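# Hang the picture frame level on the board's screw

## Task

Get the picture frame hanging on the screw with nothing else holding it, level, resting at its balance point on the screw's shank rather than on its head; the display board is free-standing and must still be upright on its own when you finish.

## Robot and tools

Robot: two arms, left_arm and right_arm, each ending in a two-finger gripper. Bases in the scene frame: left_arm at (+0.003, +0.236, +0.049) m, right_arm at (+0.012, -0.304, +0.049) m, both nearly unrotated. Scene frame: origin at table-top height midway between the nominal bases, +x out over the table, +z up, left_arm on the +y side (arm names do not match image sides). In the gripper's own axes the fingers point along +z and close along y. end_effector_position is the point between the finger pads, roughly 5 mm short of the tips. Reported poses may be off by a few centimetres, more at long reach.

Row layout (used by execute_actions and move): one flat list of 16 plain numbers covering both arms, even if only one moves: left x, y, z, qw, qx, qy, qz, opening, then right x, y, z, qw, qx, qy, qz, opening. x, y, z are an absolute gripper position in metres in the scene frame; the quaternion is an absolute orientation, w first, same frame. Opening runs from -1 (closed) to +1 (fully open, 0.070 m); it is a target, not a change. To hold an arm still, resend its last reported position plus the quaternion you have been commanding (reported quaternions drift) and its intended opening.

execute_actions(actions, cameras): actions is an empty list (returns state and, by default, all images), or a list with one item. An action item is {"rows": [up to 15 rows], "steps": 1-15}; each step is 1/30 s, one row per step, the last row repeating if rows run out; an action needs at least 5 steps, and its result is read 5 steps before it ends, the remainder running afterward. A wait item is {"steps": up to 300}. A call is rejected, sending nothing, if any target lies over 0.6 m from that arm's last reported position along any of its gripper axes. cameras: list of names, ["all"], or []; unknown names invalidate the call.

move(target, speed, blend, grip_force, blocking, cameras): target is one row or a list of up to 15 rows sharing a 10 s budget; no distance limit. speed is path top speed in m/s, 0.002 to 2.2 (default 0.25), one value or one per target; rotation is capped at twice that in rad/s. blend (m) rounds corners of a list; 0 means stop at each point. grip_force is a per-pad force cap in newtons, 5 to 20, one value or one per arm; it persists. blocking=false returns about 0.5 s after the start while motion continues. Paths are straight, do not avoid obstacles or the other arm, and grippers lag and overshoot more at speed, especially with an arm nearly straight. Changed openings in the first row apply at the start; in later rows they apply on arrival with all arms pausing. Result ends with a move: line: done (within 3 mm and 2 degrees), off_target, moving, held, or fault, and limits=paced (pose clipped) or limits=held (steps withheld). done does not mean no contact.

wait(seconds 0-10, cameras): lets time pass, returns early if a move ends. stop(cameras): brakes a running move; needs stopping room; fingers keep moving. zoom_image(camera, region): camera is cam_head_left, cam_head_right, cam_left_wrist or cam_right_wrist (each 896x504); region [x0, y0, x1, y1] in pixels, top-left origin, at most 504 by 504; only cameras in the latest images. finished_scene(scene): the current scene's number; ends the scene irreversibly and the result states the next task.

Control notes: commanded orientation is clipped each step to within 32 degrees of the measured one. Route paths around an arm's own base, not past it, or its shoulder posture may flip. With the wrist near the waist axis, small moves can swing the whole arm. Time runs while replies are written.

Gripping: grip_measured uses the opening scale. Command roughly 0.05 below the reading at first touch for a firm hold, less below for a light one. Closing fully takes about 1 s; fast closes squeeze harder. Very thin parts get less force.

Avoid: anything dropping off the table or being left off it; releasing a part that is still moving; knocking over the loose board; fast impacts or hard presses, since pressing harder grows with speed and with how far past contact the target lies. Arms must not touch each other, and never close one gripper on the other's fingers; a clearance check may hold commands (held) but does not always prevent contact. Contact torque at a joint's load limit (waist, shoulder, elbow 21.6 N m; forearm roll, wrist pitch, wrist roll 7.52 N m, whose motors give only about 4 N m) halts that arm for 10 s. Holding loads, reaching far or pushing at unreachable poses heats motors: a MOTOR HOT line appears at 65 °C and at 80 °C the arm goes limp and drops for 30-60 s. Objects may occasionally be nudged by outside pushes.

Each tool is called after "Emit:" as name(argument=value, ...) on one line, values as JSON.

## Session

Emit:
execute_actions(actions=[])

Emit:
zoom_image(camera="cam_head_left", region=[350, 0, 610, 180])

Emit:
zoom_image(camera="cam_head_right", region=[330, 0, 590, 180])

Scene clock: 0.00 s of 4500.00 s.
left_arm: end_effector_position=(+0.4202, +0.3387, +0.3327) grip_measured=+0.98 end_effector_quat_wxyz=(+0.569, -0.093, +0.773, -0.263) | right_arm: end_effector_position=(+0.0592, +0.1070, +0.2848) grip_measured=+0.98 end_effector_quat_wxyz=(-0.315, +0.854, -0.247, -0.332)
Joint positions: left_arm=[0.682 1.54 -1.063 -1.578 0.957 1.346 0.069] | right_arm=[1.098 1.584 -1.251 0.984 0.989 -1.935 0.069]
Joint torques (N m): no reading
Motor temperatures (°C): left_arm=[30 31 32 32 35 29] | right_arm=[29 30 33 34 38 31]
Hand target: left_arm +0.4202, +0.3387, +0.3327; +0.569, -0.093, +0.773, -0.263 | right_arm +0.0592, +0.1070, +0.2848; -0.315, +0.854, -0.247, -0.332
camera_calibration:
cam_left_wrist: T_world_to_cam=[[-0.138711, -0.855812, 0.498343, 0.185923], [-0.79869, -0.200849, -0.567233, 0.592911], [0.585536, -0.476703, -0.655668, 0.255234], [0, 0, 0, 1]] pos_world=[0.349893, 0.399872, 0.411014]
cam_right_wrist: T_world_to_cam=[[0.659904, 0.664249, 0.35114, -0.209496], [0.748492, -0.621906, -0.230199, 0.0814699], [0.0654668, 0.414735, -0.907584, 0.328533], [0, 0, 0, 1]] pos_world=[0.0557595, 0.0535699, 0.390488]

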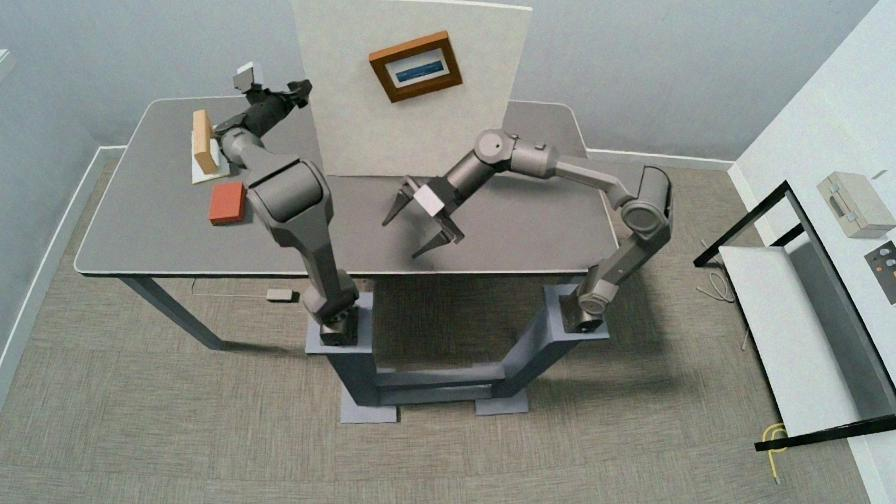

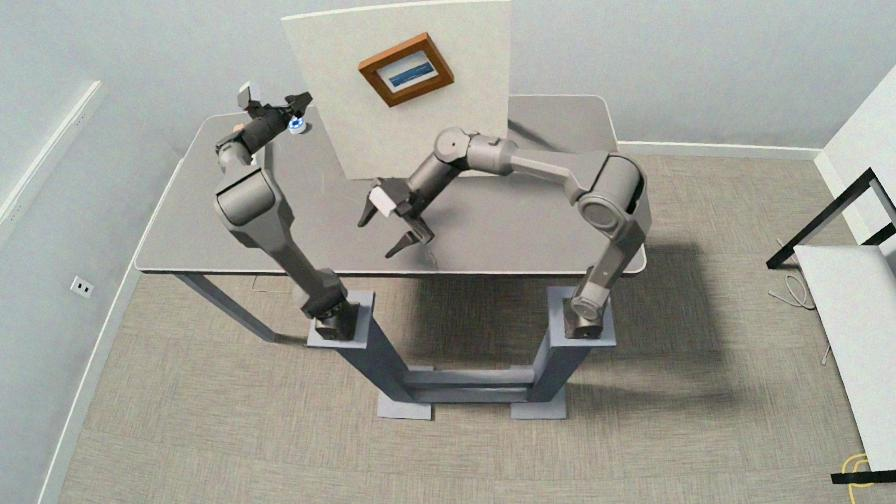

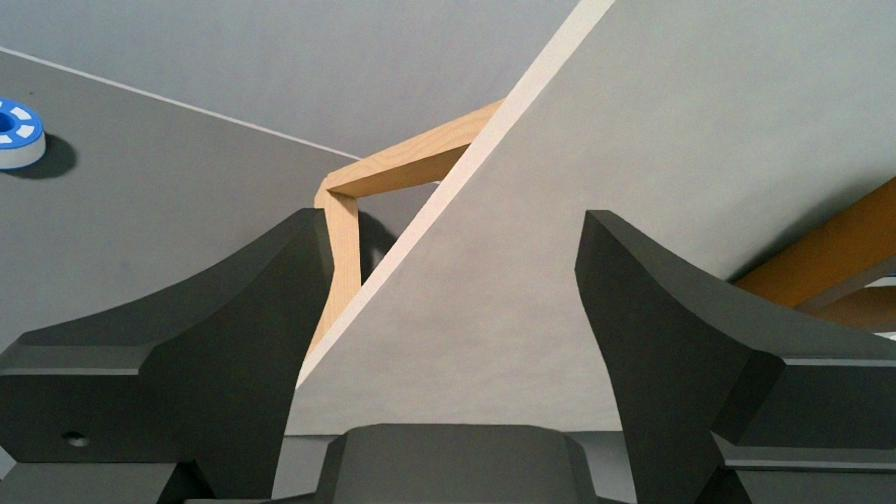

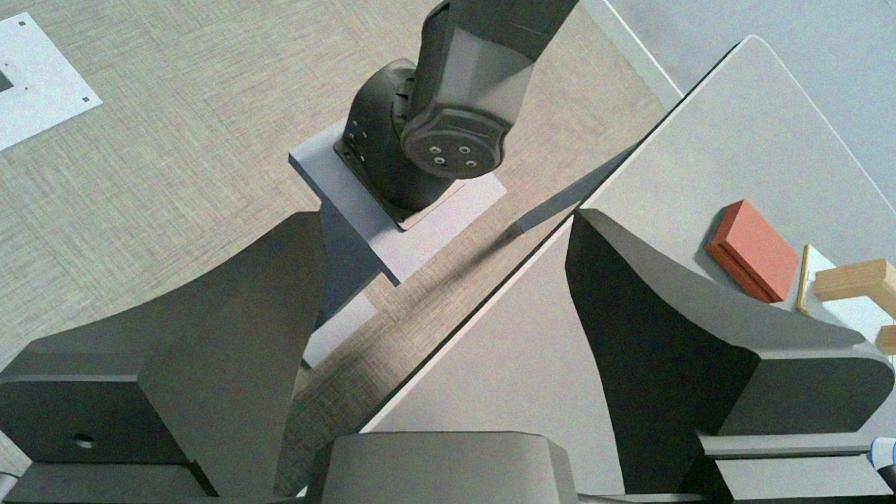

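Scaled by 1.938 from the camera's 896x504 image, which has a finer 1280x720 frame.

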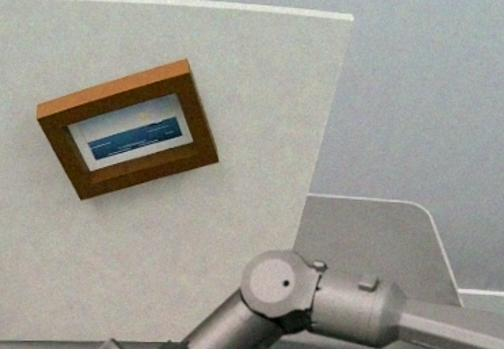

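Scaled by 1.938 from the camera's 896x504 image, which has a finer 1280x720 frame.

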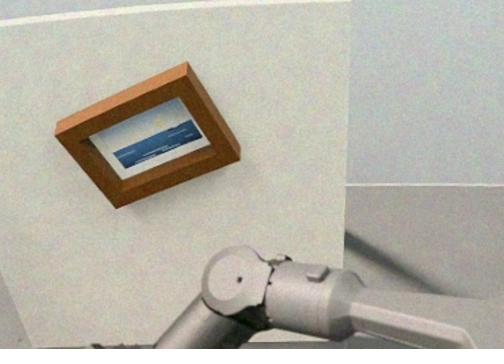

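Emit:
zoom_image(camera="cam_head_left", region=[355, 15, 475, 115])

Emit:
zoom_image(camera="cam_head_right", region=[345, 20, 465, 120])

Scaled by 4.200 from the camera's 896x504 image, which has a finer 1280x720 frame.

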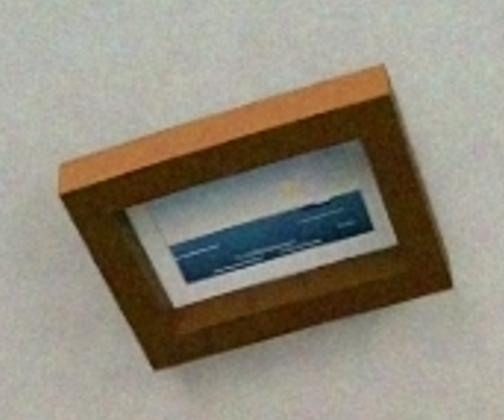

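Scaled by 4.200 from the camera's 896x504 image, which has a finer 1280x720 frame.

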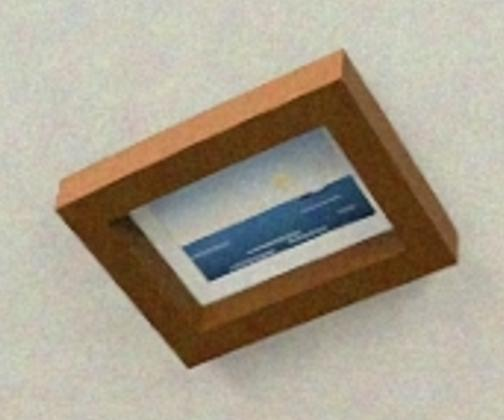

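Emit:
move(target=[[0.36,0.29,0.32,0.569,-0.093,0.773,-0.263,1,0.15,-0.02,0.33,-0.315,0.854,-0.247,-0.332,-1],[0.29,0.11,0.31,0.5883,-0.3923,0.3923,-0.5883,1,0.27,-0.22,0.33,0.5,0.5,0.5,0.5,-1]], speed=[0.3,0.5], blend=[0.03,0], cameras=["cam_head_left","cam_head_right","cam_left_wrist","cam_right_wrist"])

Scene clock: 11.53 s of 4500.00 s.
left_arm: end_effector_position=(+0.2903, +0.1104, +0.3105) grip_measured=+0.98 end_effector_quat_wxyz=(+0.508, -0.405, +0.501, -0.571) | right_arm: end_effector_position=(+0.2700, -0.2200, +0.3296) grip_measured=-1.00 end_effector_quat_wxyz=(+0.500, +0.500, +0.500, +0.499)
Joint positions: left_arm=[-0.898 1.205 -0.256 -0.786 -1.218 -1.038 0.069] | right_arm=[1.187 0.904 -0.374 1.388 -1.205 0.476 0]
Joint torques (N m): left_arm=[-1.07 -2.87 -1.39 0.57 -1.13 -0.11] | right_arm=[0.03 -0.9 -4.31 -1.03 -0.26 -0.2]
Hand target: left_arm +0.2902, +0.1102, +0.3103; +0.507, -0.405, +0.501, -0.572 | right_arm +0.2700, -0.2200, +0.3300; +0.500, +0.500, +0.500, +0.500
Off the commanded pose: left_arm 0.001 m, 16 deg | right_arm 0.000 m, 0 deg.
joint sent to its limit (left arm) — joint 5 (wrist pitch), lower limit.
Kept back: nothing.
move: off_target (left_arm); limits=paced
camera_calibration:
cam_left_wrist: T_world_to_cam=[[-0.153253, -0.0331834, 0.98763, -0.254923], [-0.674124, -0.727258, -0.129041, 0.31662], [0.722544, -0.685561, 0.0890849, -0.0400928], [0, 0, 0, 1]] pos_world=[0.203343, 0.19432, 0.296198]
cam_right_wrist: T_world_to_cam=[[-0.0101181, 0.0371757, -0.999258, 0.340933], [-0.609921, 0.791661, 0.0356282, 0.320827], [0.792398, 0.609829, 0.0146641, 0.0336825], [0, 0, 0, 1]] pos_world=[0.172439, -0.287202, 0.328756]

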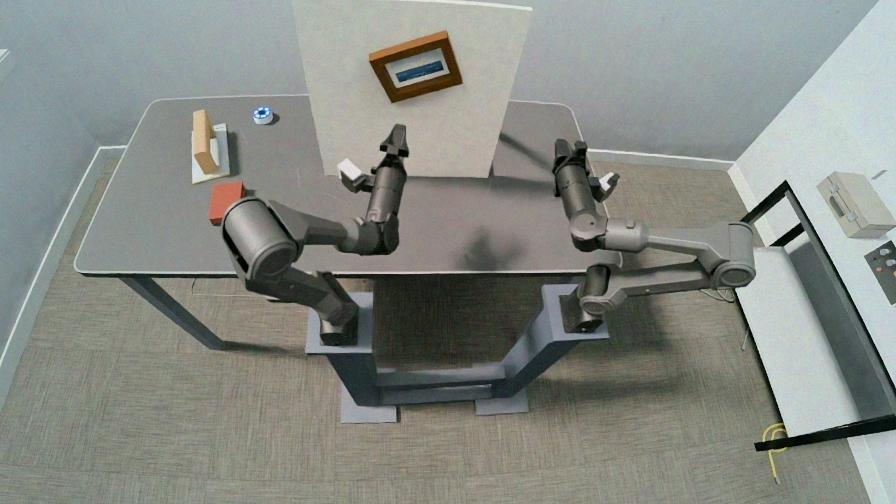

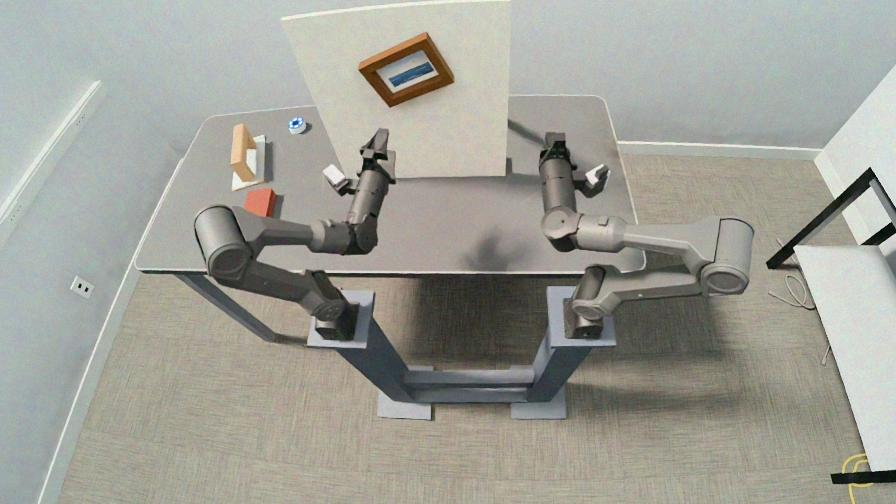

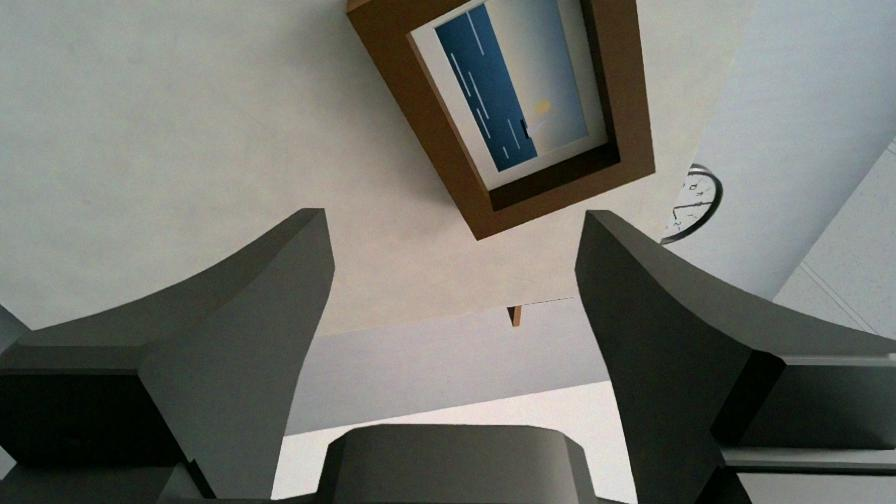

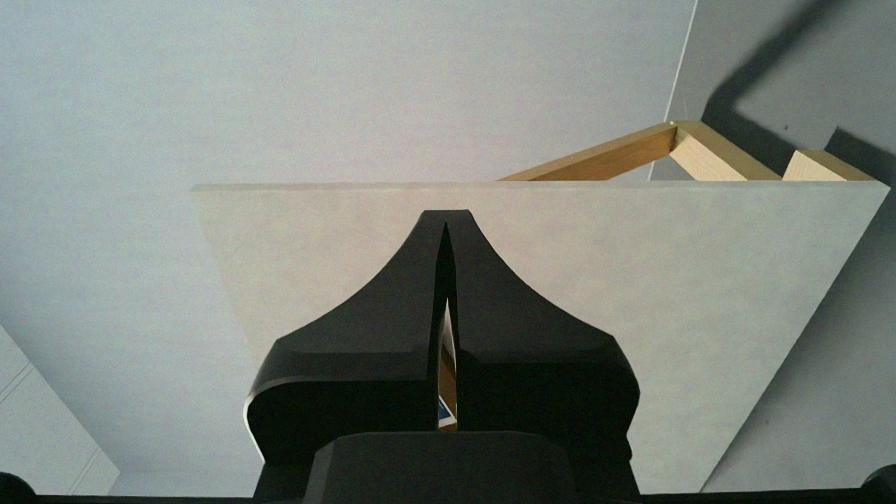

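Emit:
move(target=[0.375,0.048,0.328,0.3913,-0.589,0.3913,-0.589,0.2,0.27,-0.22,0.33,0.5,0.5,0.5,0.5,-1], speed=0.3, cameras=["cam_head_left","cam_head_right","cam_left_wrist"])

Emit:
zoom_image(camera="cam_head_left", region=[355, 15, 475, 135])

Emit:
zoom_image(camera="cam_head_right", region=[345, 20, 465, 140])

Scene clock: 13.70 s of 4500.00 s.
left_arm: end_effector_position=(+0.3751, +0.0476, +0.3278) grip_measured=+0.20 end_effector_quat_wxyz=(-0.391, +0.589, -0.391, +0.589) | right_arm: end_effector_position=(+0.2700, -0.2201, +0.3301) grip_measured=-1.00 end_effector_quat_wxyz=(+0.500, +0.500, +0.500, +0.500)
Joint positions: left_arm=[-0.894 1.519 -0.813 -1.139 -1.039 -1.137 0.042] | right_arm=[1.187 0.903 -0.375 1.388 -1.205 0.476 0]
Joint torques (N m): left_arm=[0.34 -5.26 -2.25 0.77 -1.04 0.04] | right_arm=[0.7 -1.15 -4.38 -1.15 -0.26 -0.21]
Hand target: left_arm +0.3750, +0.0480, +0.3280; -0.391, +0.589, -0.391, +0.589 | right_arm +0.2700, -0.2200, +0.3300; +0.500, +0.500, +0.500, +0.500
Off the commanded pose: left_arm 0.000 m, 0 deg | right_arm 0.000 m, 0 deg.
Kept back: nothing.
move: done
camera_calibration:
cam_left_wrist: T_world_to_cam=[[0.0241027, 0.377577, 0.925665, -0.326901], [-0.560143, -0.761837, 0.325337, 0.140342], [0.828045, -0.526346, 0.193135, -0.227088], [0, 0, 0, 1]] pos_world=[0.27453, 0.110821, 0.300801]
Images, in order (width x height): cam_head_left 896x504, cam_head_right 896x504, cam_left_wrist 896x504.

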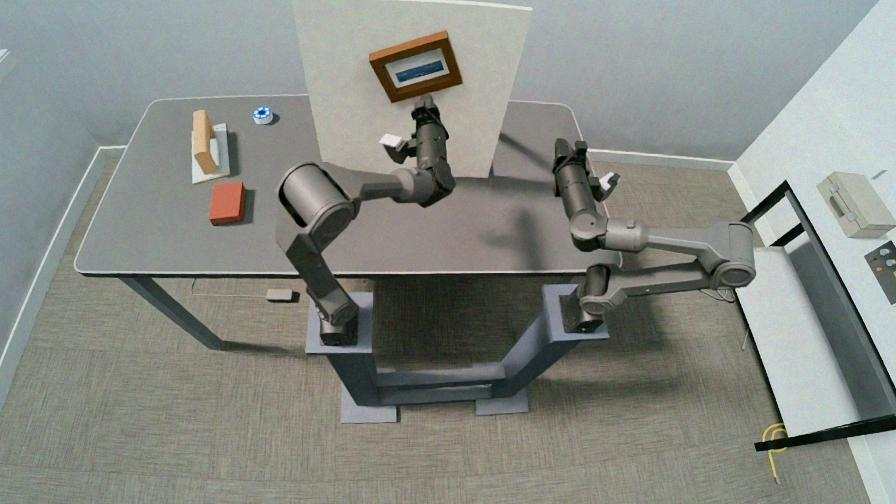

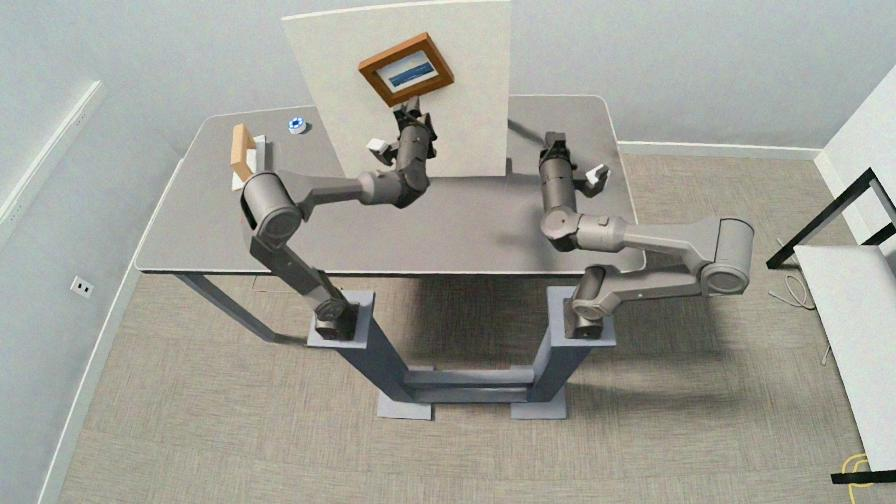

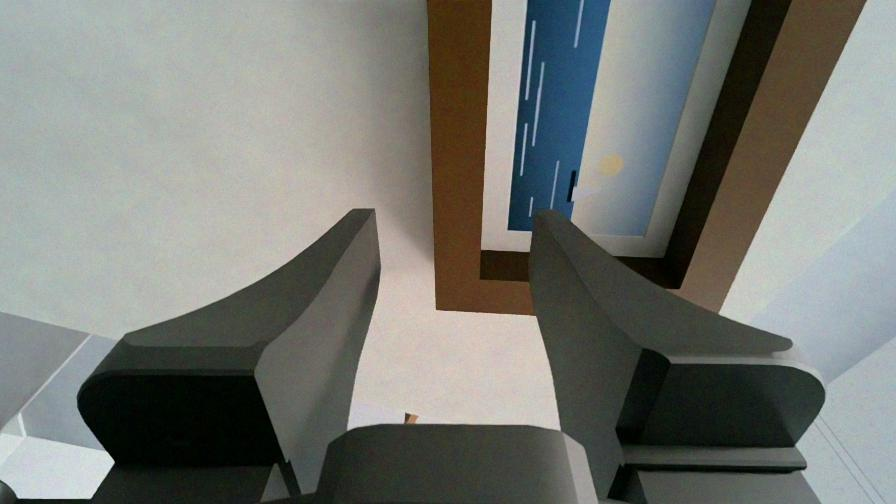

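Scaled by 4.200 from the camera's 896x504 image, which has a finer 1280x720 frame.

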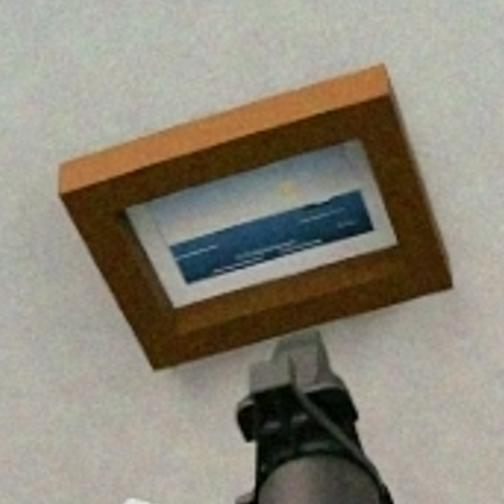

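Scaled by 4.200 from the camera's 896x504 image, which has a finer 1280x720 frame.

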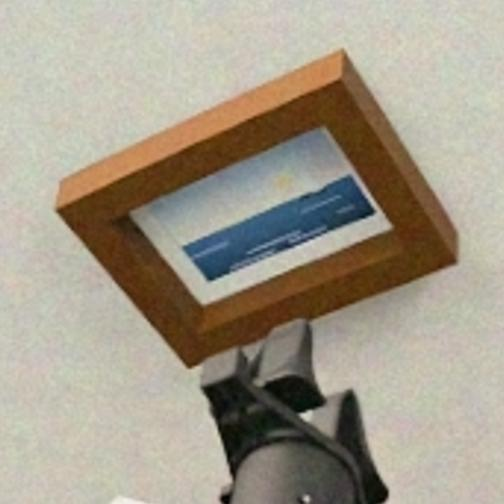

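Emit:
move(target=[0.429,0.049,0.33,0.3913,-0.589,0.3913,-0.589,0.2,0.27,-0.22,0.33,0.5,0.5,0.5,0.5,-1], speed=0.08, cameras=["cam_head_left","cam_head_right","cam_left_wrist"])

Emit:
zoom_image(camera="cam_head_left", region=[355, 15, 475, 135])

Emit:
zoom_image(camera="cam_head_right", region=[345, 20, 465, 140])

Scene clock: 15.70 s of 4500.00 s.
left_arm: end_effector_position=(+0.4295, +0.0491, +0.3300) grip_measured=+0.20 end_effector_quat_wxyz=(-0.392, +0.589, -0.391, +0.589) | right_arm: end_effector_position=(+0.2700, -0.2201, +0.3301) grip_measured=-1.00 end_effector_quat_wxyz=(+0.500, +0.500, +0.500, +0.500)
Joint positions: left_arm=[-0.737 1.634 -0.958 -1.027 -0.911 -1.176 0.042] | right_arm=[1.187 0.903 -0.375 1.388 -1.205 0.476 0]
Joint torques (N m): left_arm=[-0.75 -6.5 -1.95 0.37 -1.11 -0.07] | right_arm=[0.7 -1.14 -4.34 -1.15 -0.26 -0.2]
Hand target: left_arm +0.4290, +0.0490, +0.3300; -0.391, +0.589, -0.391, +0.589 | right_arm +0.2700, -0.2200, +0.3300; +0.500, +0.500, +0.500, +0.500
Off the commanded pose: left_arm 0.001 m, 0 deg | right_arm 0.000 m, 0 deg.
Kept back: nothing.
move: done
camera_calibration:
cam_left_wrist: T_world_to_cam=[[0.0232242, 0.376606, 0.926083, -0.330505], [-0.559878, -0.762542, 0.32414, 0.17152], [0.828249, -0.526021, 0.193144, -0.271929], [0, 0, 0, 1]] pos_world=[0.328931, 0.112221, 0.303]
Images, in order (width x height): cam_head_left 896x504, cam_head_right 896x504, cam_left_wrist 896x504.

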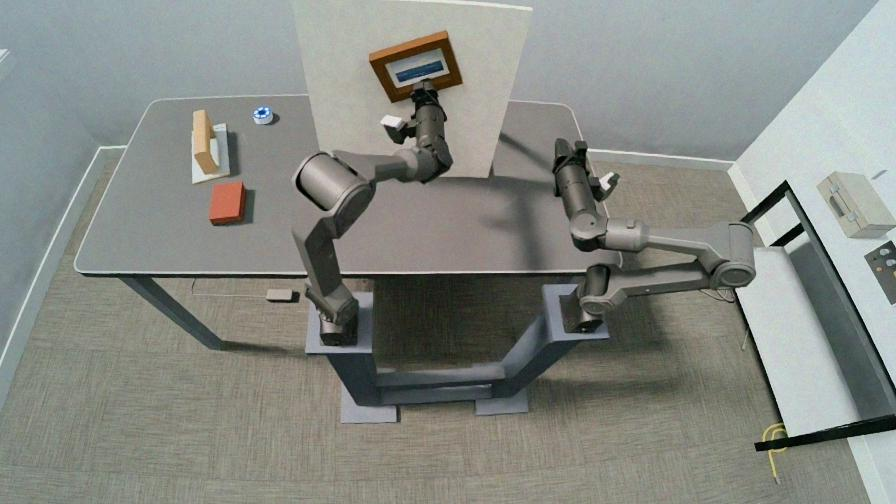

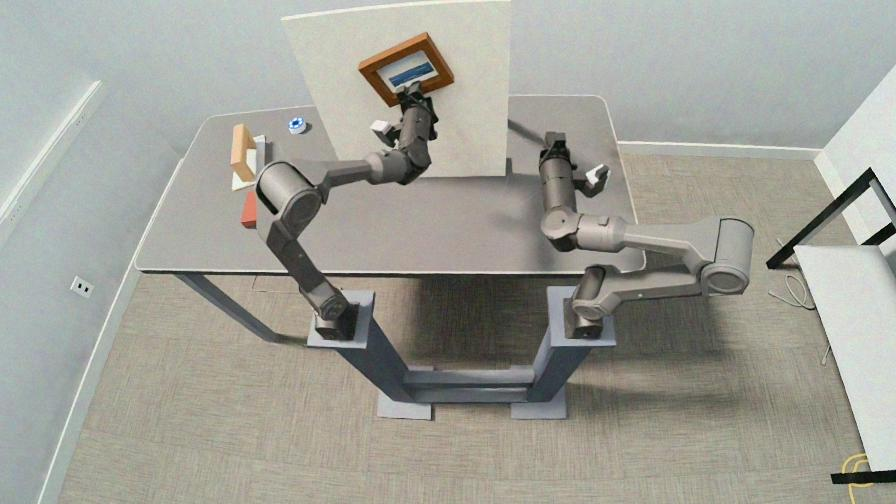

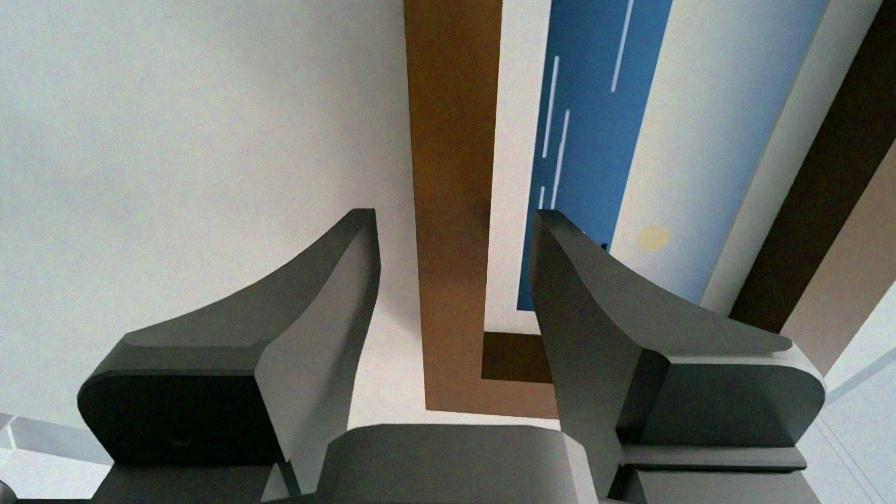

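Scaled by 4.200 from the camera's 896x504 image, which has a finer 1280x720 frame.

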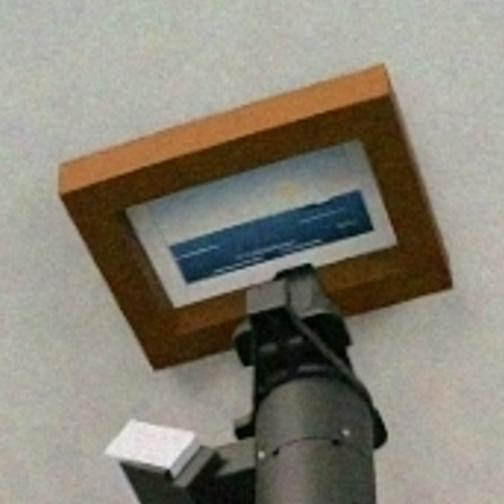

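Scaled by 4.200 from the camera's 896x504 image, which has a finer 1280x720 frame.

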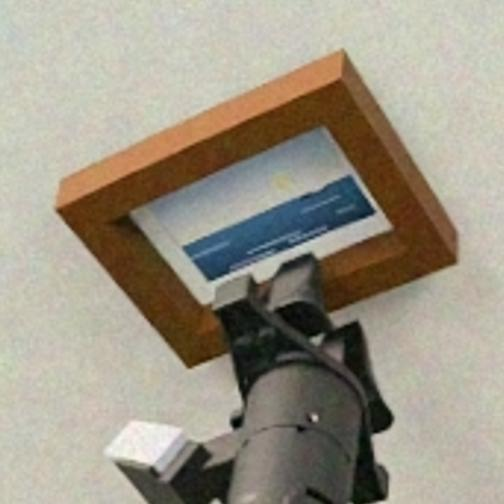

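Emit:
move(target=[[0.433,0.0487,0.3294,0.3913,-0.589,0.3913,-0.589,0.2,0.27,-0.22,0.33,0.5,0.5,0.5,0.5,-1],[0.433,0.0487,0.3294,0.3913,-0.589,0.3913,-0.589,-0.37,0.27,-0.22,0.33,0.5,0.5,0.5,0.5,-1],[0.433,0.0487,0.3294,0.3913,-0.589,0.3913,-0.589,-0.5,0.27,-0.22,0.33,0.5,0.5,0.5,0.5,-1]], speed=0.05, grip_force=[14,12], cameras=["cam_head_left","cam_left_wrist"])

Emit:
zoom_image(camera="cam_head_left", region=[355, 15, 475, 135])

Scene clock: 18.20 s of 4500.00 s.
left_arm: end_effector_position=(+0.4330, +0.0487, +0.3295) grip_measured=-0.45 end_effector_quat_wxyz=(-0.391, +0.589, -0.391, +0.589) | right_arm: end_effector_position=(+0.2700, -0.2201, +0.3301) grip_measured=-1.00 end_effector_quat_wxyz=(+0.500, +0.500, +0.500, +0.500)
Joint positions: left_arm=[-0.729 1.644 -0.969 -1.02 -0.906 -1.181 0.019] | right_arm=[1.187 0.903 -0.375 1.388 -1.205 0.476 0]
Joint torques (N m): left_arm=[-0.09 -5.49 -2.7 0.48 -0.57 -0.05] | right_arm=[0.71 -1.16 -4.33 -1.14 -0.26 -0.2]
Hand target: left_arm +0.4330, +0.0487, +0.3294; -0.391, +0.589, -0.391, +0.589 | right_arm +0.2700, -0.2200, +0.3300; +0.500, +0.500, +0.500, +0.500
Off the commanded pose: left_arm 0.000 m, 0 deg | right_arm 0.000 m, 0 deg.
Kept back: nothing.
grip_force (N): 14, 12
move: done
camera_calibration:
cam_left_wrist: T_world_to_cam=[[0.0231088, 0.377751, 0.925619, -0.329831], [-0.559803, -0.762214, 0.32504, 0.173035], [0.828304, -0.525675, 0.193852, -0.275193], [0, 0, 0, 1]] pos_world=[0.332431, 0.111821, 0.302401]
Images, in order (width x height): cam_head_left 896x504, cam_left_wrist 896x504.

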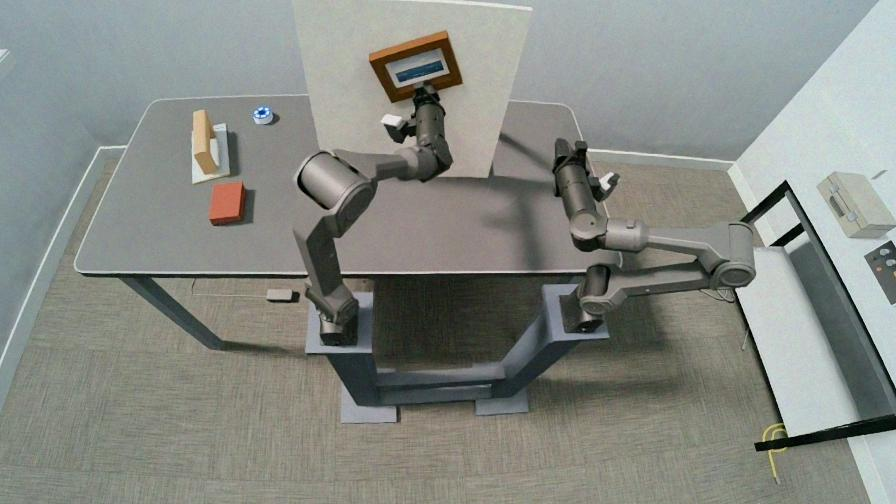

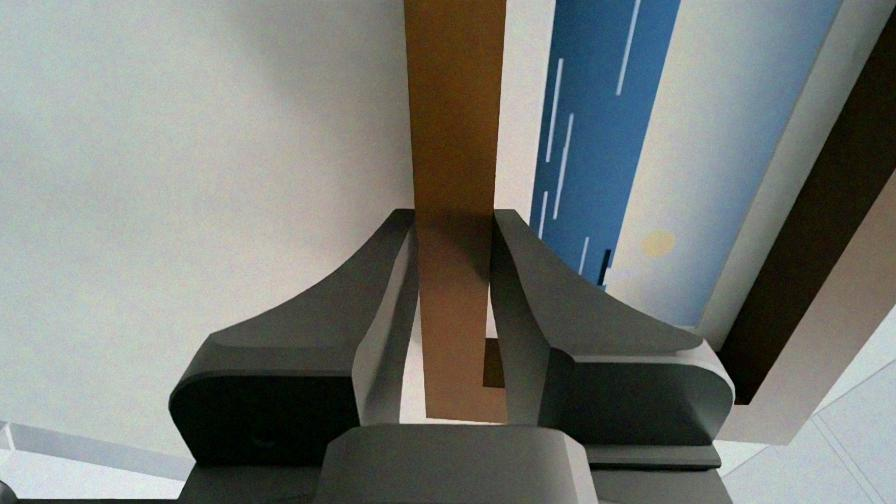

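Scaled by 4.200 from the camera's 896x504 image, which has a finer 1280x720 frame.

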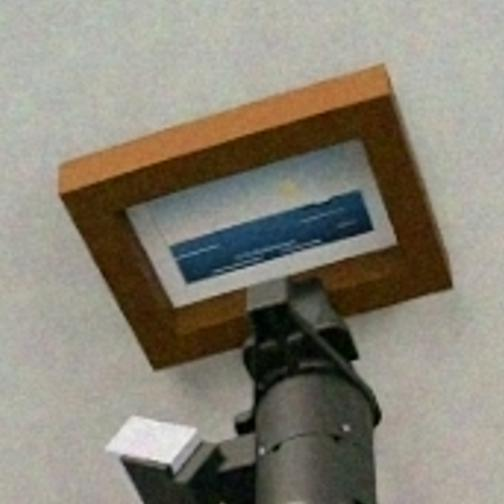

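Emit:
move(target=[0.433,0.0487,0.3384,0.3913,-0.589,0.3913,-0.589,-0.5,0.27,-0.22,0.33,0.5,0.5,0.5,0.5,-1], speed=0.03, cameras=["cam_head_left","cam_left_wrist"])

Emit:
zoom_image(camera="cam_head_left", region=[355, 15, 475, 135])

Scene clock: 20.03 s of 4500.00 s.
left_arm: end_effector_position=(+0.4331, +0.0486, +0.3374) grip_measured=-0.45 end_effector_quat_wxyz=(-0.391, +0.589, -0.392, +0.588) | right_arm: end_effector_position=(+0.2700, -0.2201, +0.3301) grip_measured=-1.00 end_effector_quat_wxyz=(+0.500, +0.500, +0.500, +0.500)
Joint positions: left_arm=[-0.729 1.63 -0.989 -1.045 -0.887 -1.141 0.019] | right_arm=[1.187 0.903 -0.375 1.388 -1.205 0.476 0]
Joint torques (N m): left_arm=[0.4 -8.27 -4.24 0.86 -1.6 0.02] | right_arm=[0.75 -1.11 -4.34 -1.13 -0.26 -0.21]
Hand target: left_arm +0.4330, +0.0487, +0.3384; -0.391, +0.589, -0.391, +0.589 | right_arm +0.2700, -0.2200, +0.3300; +0.500, +0.500, +0.500, +0.500
Off the commanded pose: left_arm 0.001 m, 0 deg | right_arm 0.000 m, 0 deg.
Kept back: nothing.
grip_force (N): 14, 12
move: done
camera_calibration:
cam_left_wrist: T_world_to_cam=[[0.0250934, 0.375476, 0.926492, -0.338153], [-0.55951, -0.762755, 0.324273, 0.170519], [0.828444, -0.526519, 0.190942, -0.275985], [0, 0, 0, 1]] pos_world=[0.33253, 0.111721, 0.310699]
Images, in order (width x height): cam_head_left 896x504, cam_left_wrist 896x504.

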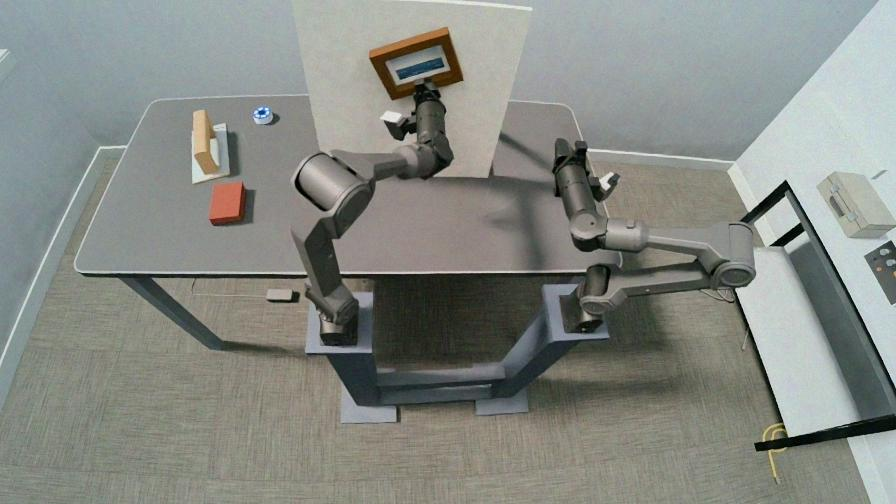

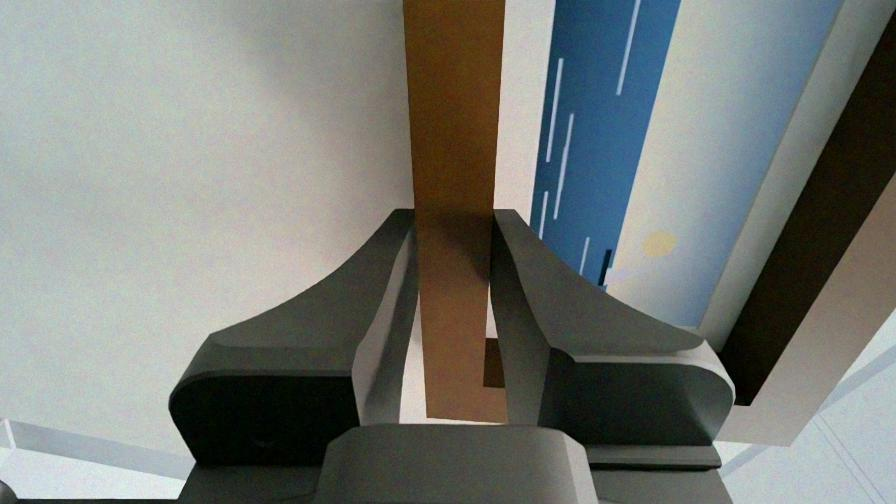

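Scaled by 4.200 from the camera's 896x504 image, which has a finer 1280x720 frame.

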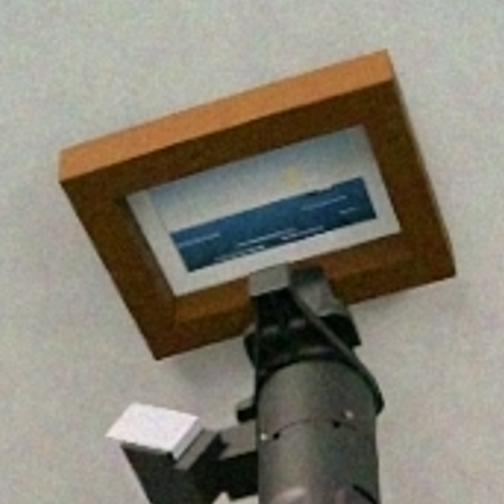

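Emit:
move(target=[0.433,0.0665,0.3394,0.4943,-0.5057,0.4943,-0.5057,-0.5,0.27,-0.22,0.33,0.5,0.5,0.5,0.5,-1], speed=0.1, cameras=["cam_head_left","cam_head_right","cam_left_wrist"])

Emit:
zoom_image(camera="cam_head_left", region=[355, 15, 475, 135])

Emit:
zoom_image(camera="cam_head_right", region=[345, 20, 465, 140])

Scene clock: 22.50 s of 4500.00 s.
left_arm: end_effector_position=(+0.4330, +0.0663, +0.3394) grip_measured=-0.45 end_effector_quat_wxyz=(+0.495, -0.505, +0.495, -0.505) | right_arm: end_effector_position=(+0.2700, -0.2201, +0.3301) grip_measured=-1.00 end_effector_quat_wxyz=(+0.500, +0.500, +0.500, +0.500)
Joint positions: left_arm=[-0.681 1.59 -0.946 -0.997 -0.854 -0.798 0.019] | right_arm=[1.187 0.903 -0.375 1.388 -1.205 0.476 0]
Joint torques (N m): left_arm=[0.99 -7.32 -3.42 0.94 -1.18 -0.01] | right_arm=[0.7 -1.15 -4.35 -1.12 -0.26 -0.2]
Hand target: left_arm +0.4330, +0.0665, +0.3394; +0.494, -0.506, +0.494, -0.506 | right_arm +0.2700, -0.2200, +0.3300; +0.500, +0.500, +0.500, +0.500
Off the commanded pose: left_arm 0.000 m, 0 deg | right_arm 0.000 m, 0 deg.
Kept back: nothing.
grip_force (N): 14, 12
move: done
camera_calibration:
cam_left_wrist: T_world_to_cam=[[0.0230262, 0.0100178, 0.999685, -0.346307], [-0.560077, -0.828169, 0.0211995, 0.290786], [0.828121, -0.560388, -0.0134589, -0.195133], [0, 0, 0, 1]] pos_world=[0.33243, 0.134939, 0.337407]
Images, in order (width x height): cam_head_left 896x504, cam_head_right 896x504, cam_left_wrist 896x504.

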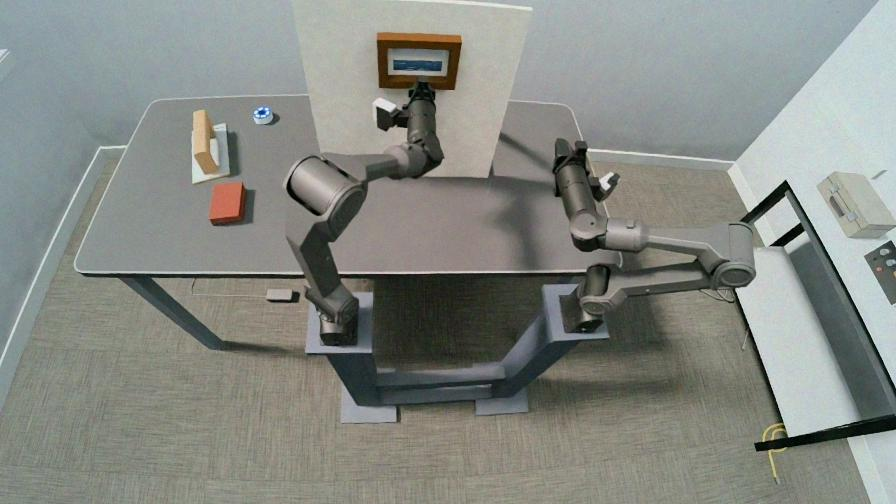

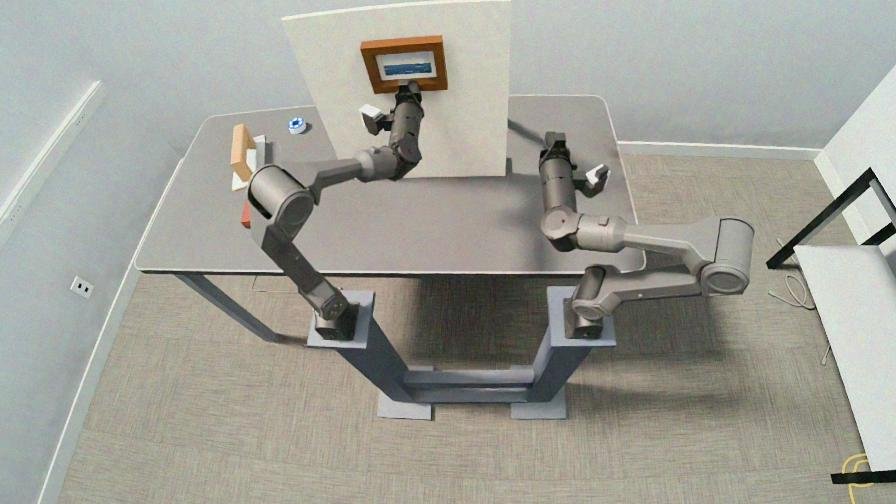

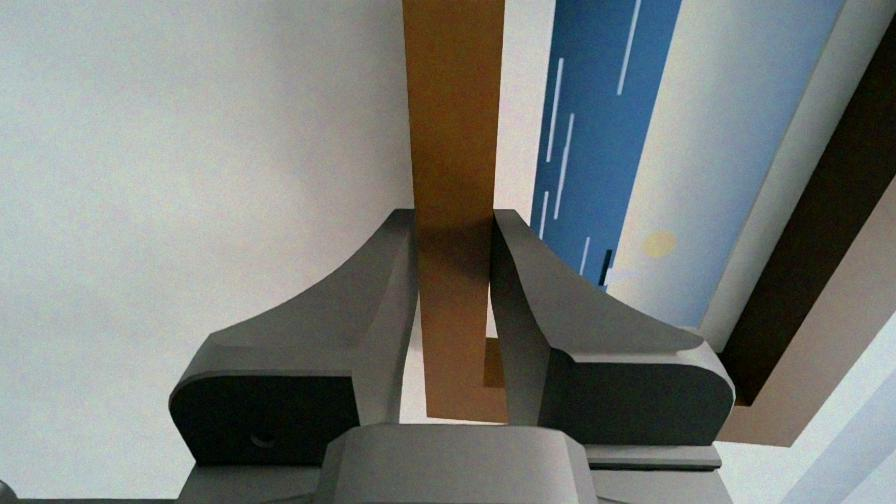

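Scaled by 4.200 from the camera's 896x504 image, which has a finer 1280x720 frame.

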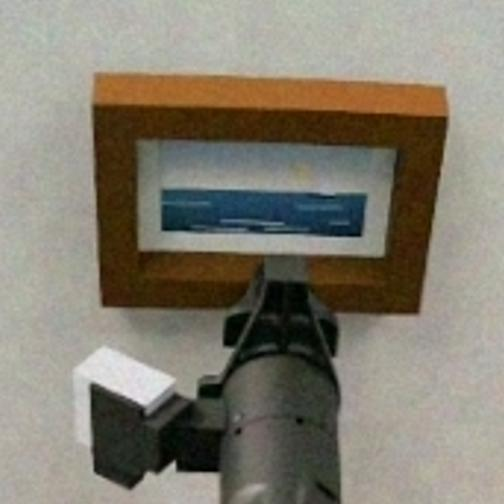

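Scaled by 4.200 from the camera's 896x504 image, which has a finer 1280x720 frame.

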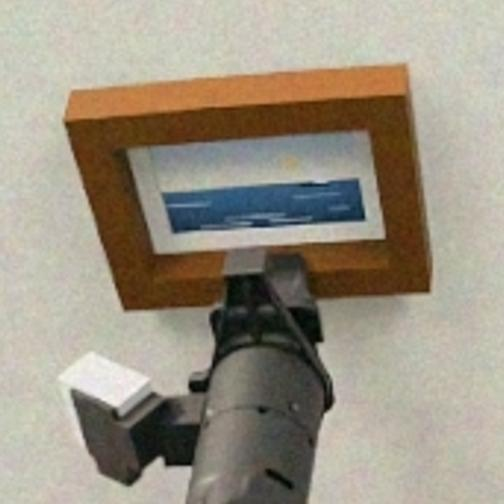

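Emit:
move(target=[0.433,0.0665,0.3335,0.4943,-0.5057,0.4943,-0.5057,-0.5,0.27,-0.22,0.33,0.5,0.5,0.5,0.5,-1], speed=0.02)

Emit:
move(target=[0.433,0.0665,0.331,0.4943,-0.5057,0.4943,-0.5057,-0.5,0.27,-0.22,0.33,0.5,0.5,0.5,0.5,-1], speed=0.02)

Emit:
move(target=[0.433,0.0665,0.3295,0.4943,-0.5057,0.4943,-0.5057,-0.5,0.27,-0.22,0.33,0.5,0.5,0.5,0.5,-1], speed=0.02)

Scene clock: 23.53 s of 4500.00 s.
left_arm: end_effector_position=(+0.4329, +0.0663, +0.3337) grip_measured=-0.45 end_effector_quat_wxyz=(+0.494, -0.506, +0.494, -0.506) | right_arm: end_effector_position=(+0.2700, -0.2201, +0.3301) grip_measured=-1.00 end_effector_quat_wxyz=(+0.500, +0.500, +0.500, +0.500)
Joint positions: left_arm=[-0.681 1.599 -0.932 -0.98 -0.866 -0.827 0.019] | right_arm=[1.187 0.903 -0.375 1.388 -1.205 0.476 0]
Joint torques (N m): left_arm=[0.65 -5.54 -3.03 0.75 -1.39 0.04] | right_arm=[0.74 -1.14 -4.35 -1.12 -0.26 -0.2]
Hand target: left_arm +0.4330, +0.0665, +0.3335; +0.494, -0.506, +0.494, -0.506 | right_arm +0.2700, -0.2200, +0.3300; +0.500, +0.500, +0.500, +0.500
Off the commanded pose: left_arm 0.000 m, 0 deg | right_arm 0.000 m, 0 deg.
Kept back: nothing.
grip_force (N): 14, 12
move: done

Scene clock: 24.23 s of 4500.00 s.
left_arm: end_effector_position=(+0.4329, +0.0662, +0.3310) grip_measured=-0.45 end_effector_quat_wxyz=(+0.494, -0.505, +0.495, -0.506) | right_arm: end_effector_position=(+0.2700, -0.2201, +0.3301) grip_measured=-1.00 end_effector_quat_wxyz=(+0.500, +0.500, +0.500, +0.500)
Joint positions: left_arm=[-0.681 1.604 -0.926 -0.973 -0.872 -0.837 0.019] | right_arm=[1.187 0.903 -0.375 1.388 -1.205 0.476 0]
Joint torques (N m): left_arm=[0.38 -5.61 -2.89 0.83 -1.44 -0.05] | right_arm=[0.73 -1.12 -4.35 -1.12 -0.27 -0.21]
Hand target: left_arm +0.4330, +0.0665, +0.3310; +0.494, -0.506, +0.494, -0.506 | right_arm +0.2700, -0.2200, +0.3300; +0.500, +0.500, +0.500, +0.500
Off the commanded pose: left_arm 0.000 m, 0 deg | right_arm 0.000 m, 0 deg.
Kept back: nothing.
grip_force (N): 14, 12
move: done

Scene clock: 24.93 s of 4500.00 s.
left_arm: end_effector_position=(+0.4329, +0.0664, +0.3294) grip_measured=-0.45 end_effector_quat_wxyz=(+0.494, -0.506, +0.494, -0.506) | right_arm: end_effector_position=(+0.2700, -0.2201, +0.3301) grip_measured=-1.00 end_effector_quat_wxyz=(+0.500, +0.500, +0.500, +0.500)
Joint positions: left_arm=[-0.681 1.607 -0.922 -0.969 -0.876 -0.844 0.019] | right_arm=[1.187 0.903 -0.375 1.388 -1.205 0.476 0]
Joint torques (N m): left_arm=[0.01 -5.84 -3.01 0.86 -1.49 -0.08] | right_arm=[0.71 -1.13 -4.36 -1.12 -0.27 -0.21]
Hand target: left_arm +0.4330, +0.0665, +0.3295; +0.494, -0.506, +0.494, -0.506 | right_arm +0.2700, -0.2200, +0.3300; +0.500, +0.500, +0.500, +0.500
Off the commanded pose: left_arm 0.000 m, 0 deg | right_arm 0.000 m, 0 deg.
Kept back: nothing.
grip_force (N): 14, 12
move: done


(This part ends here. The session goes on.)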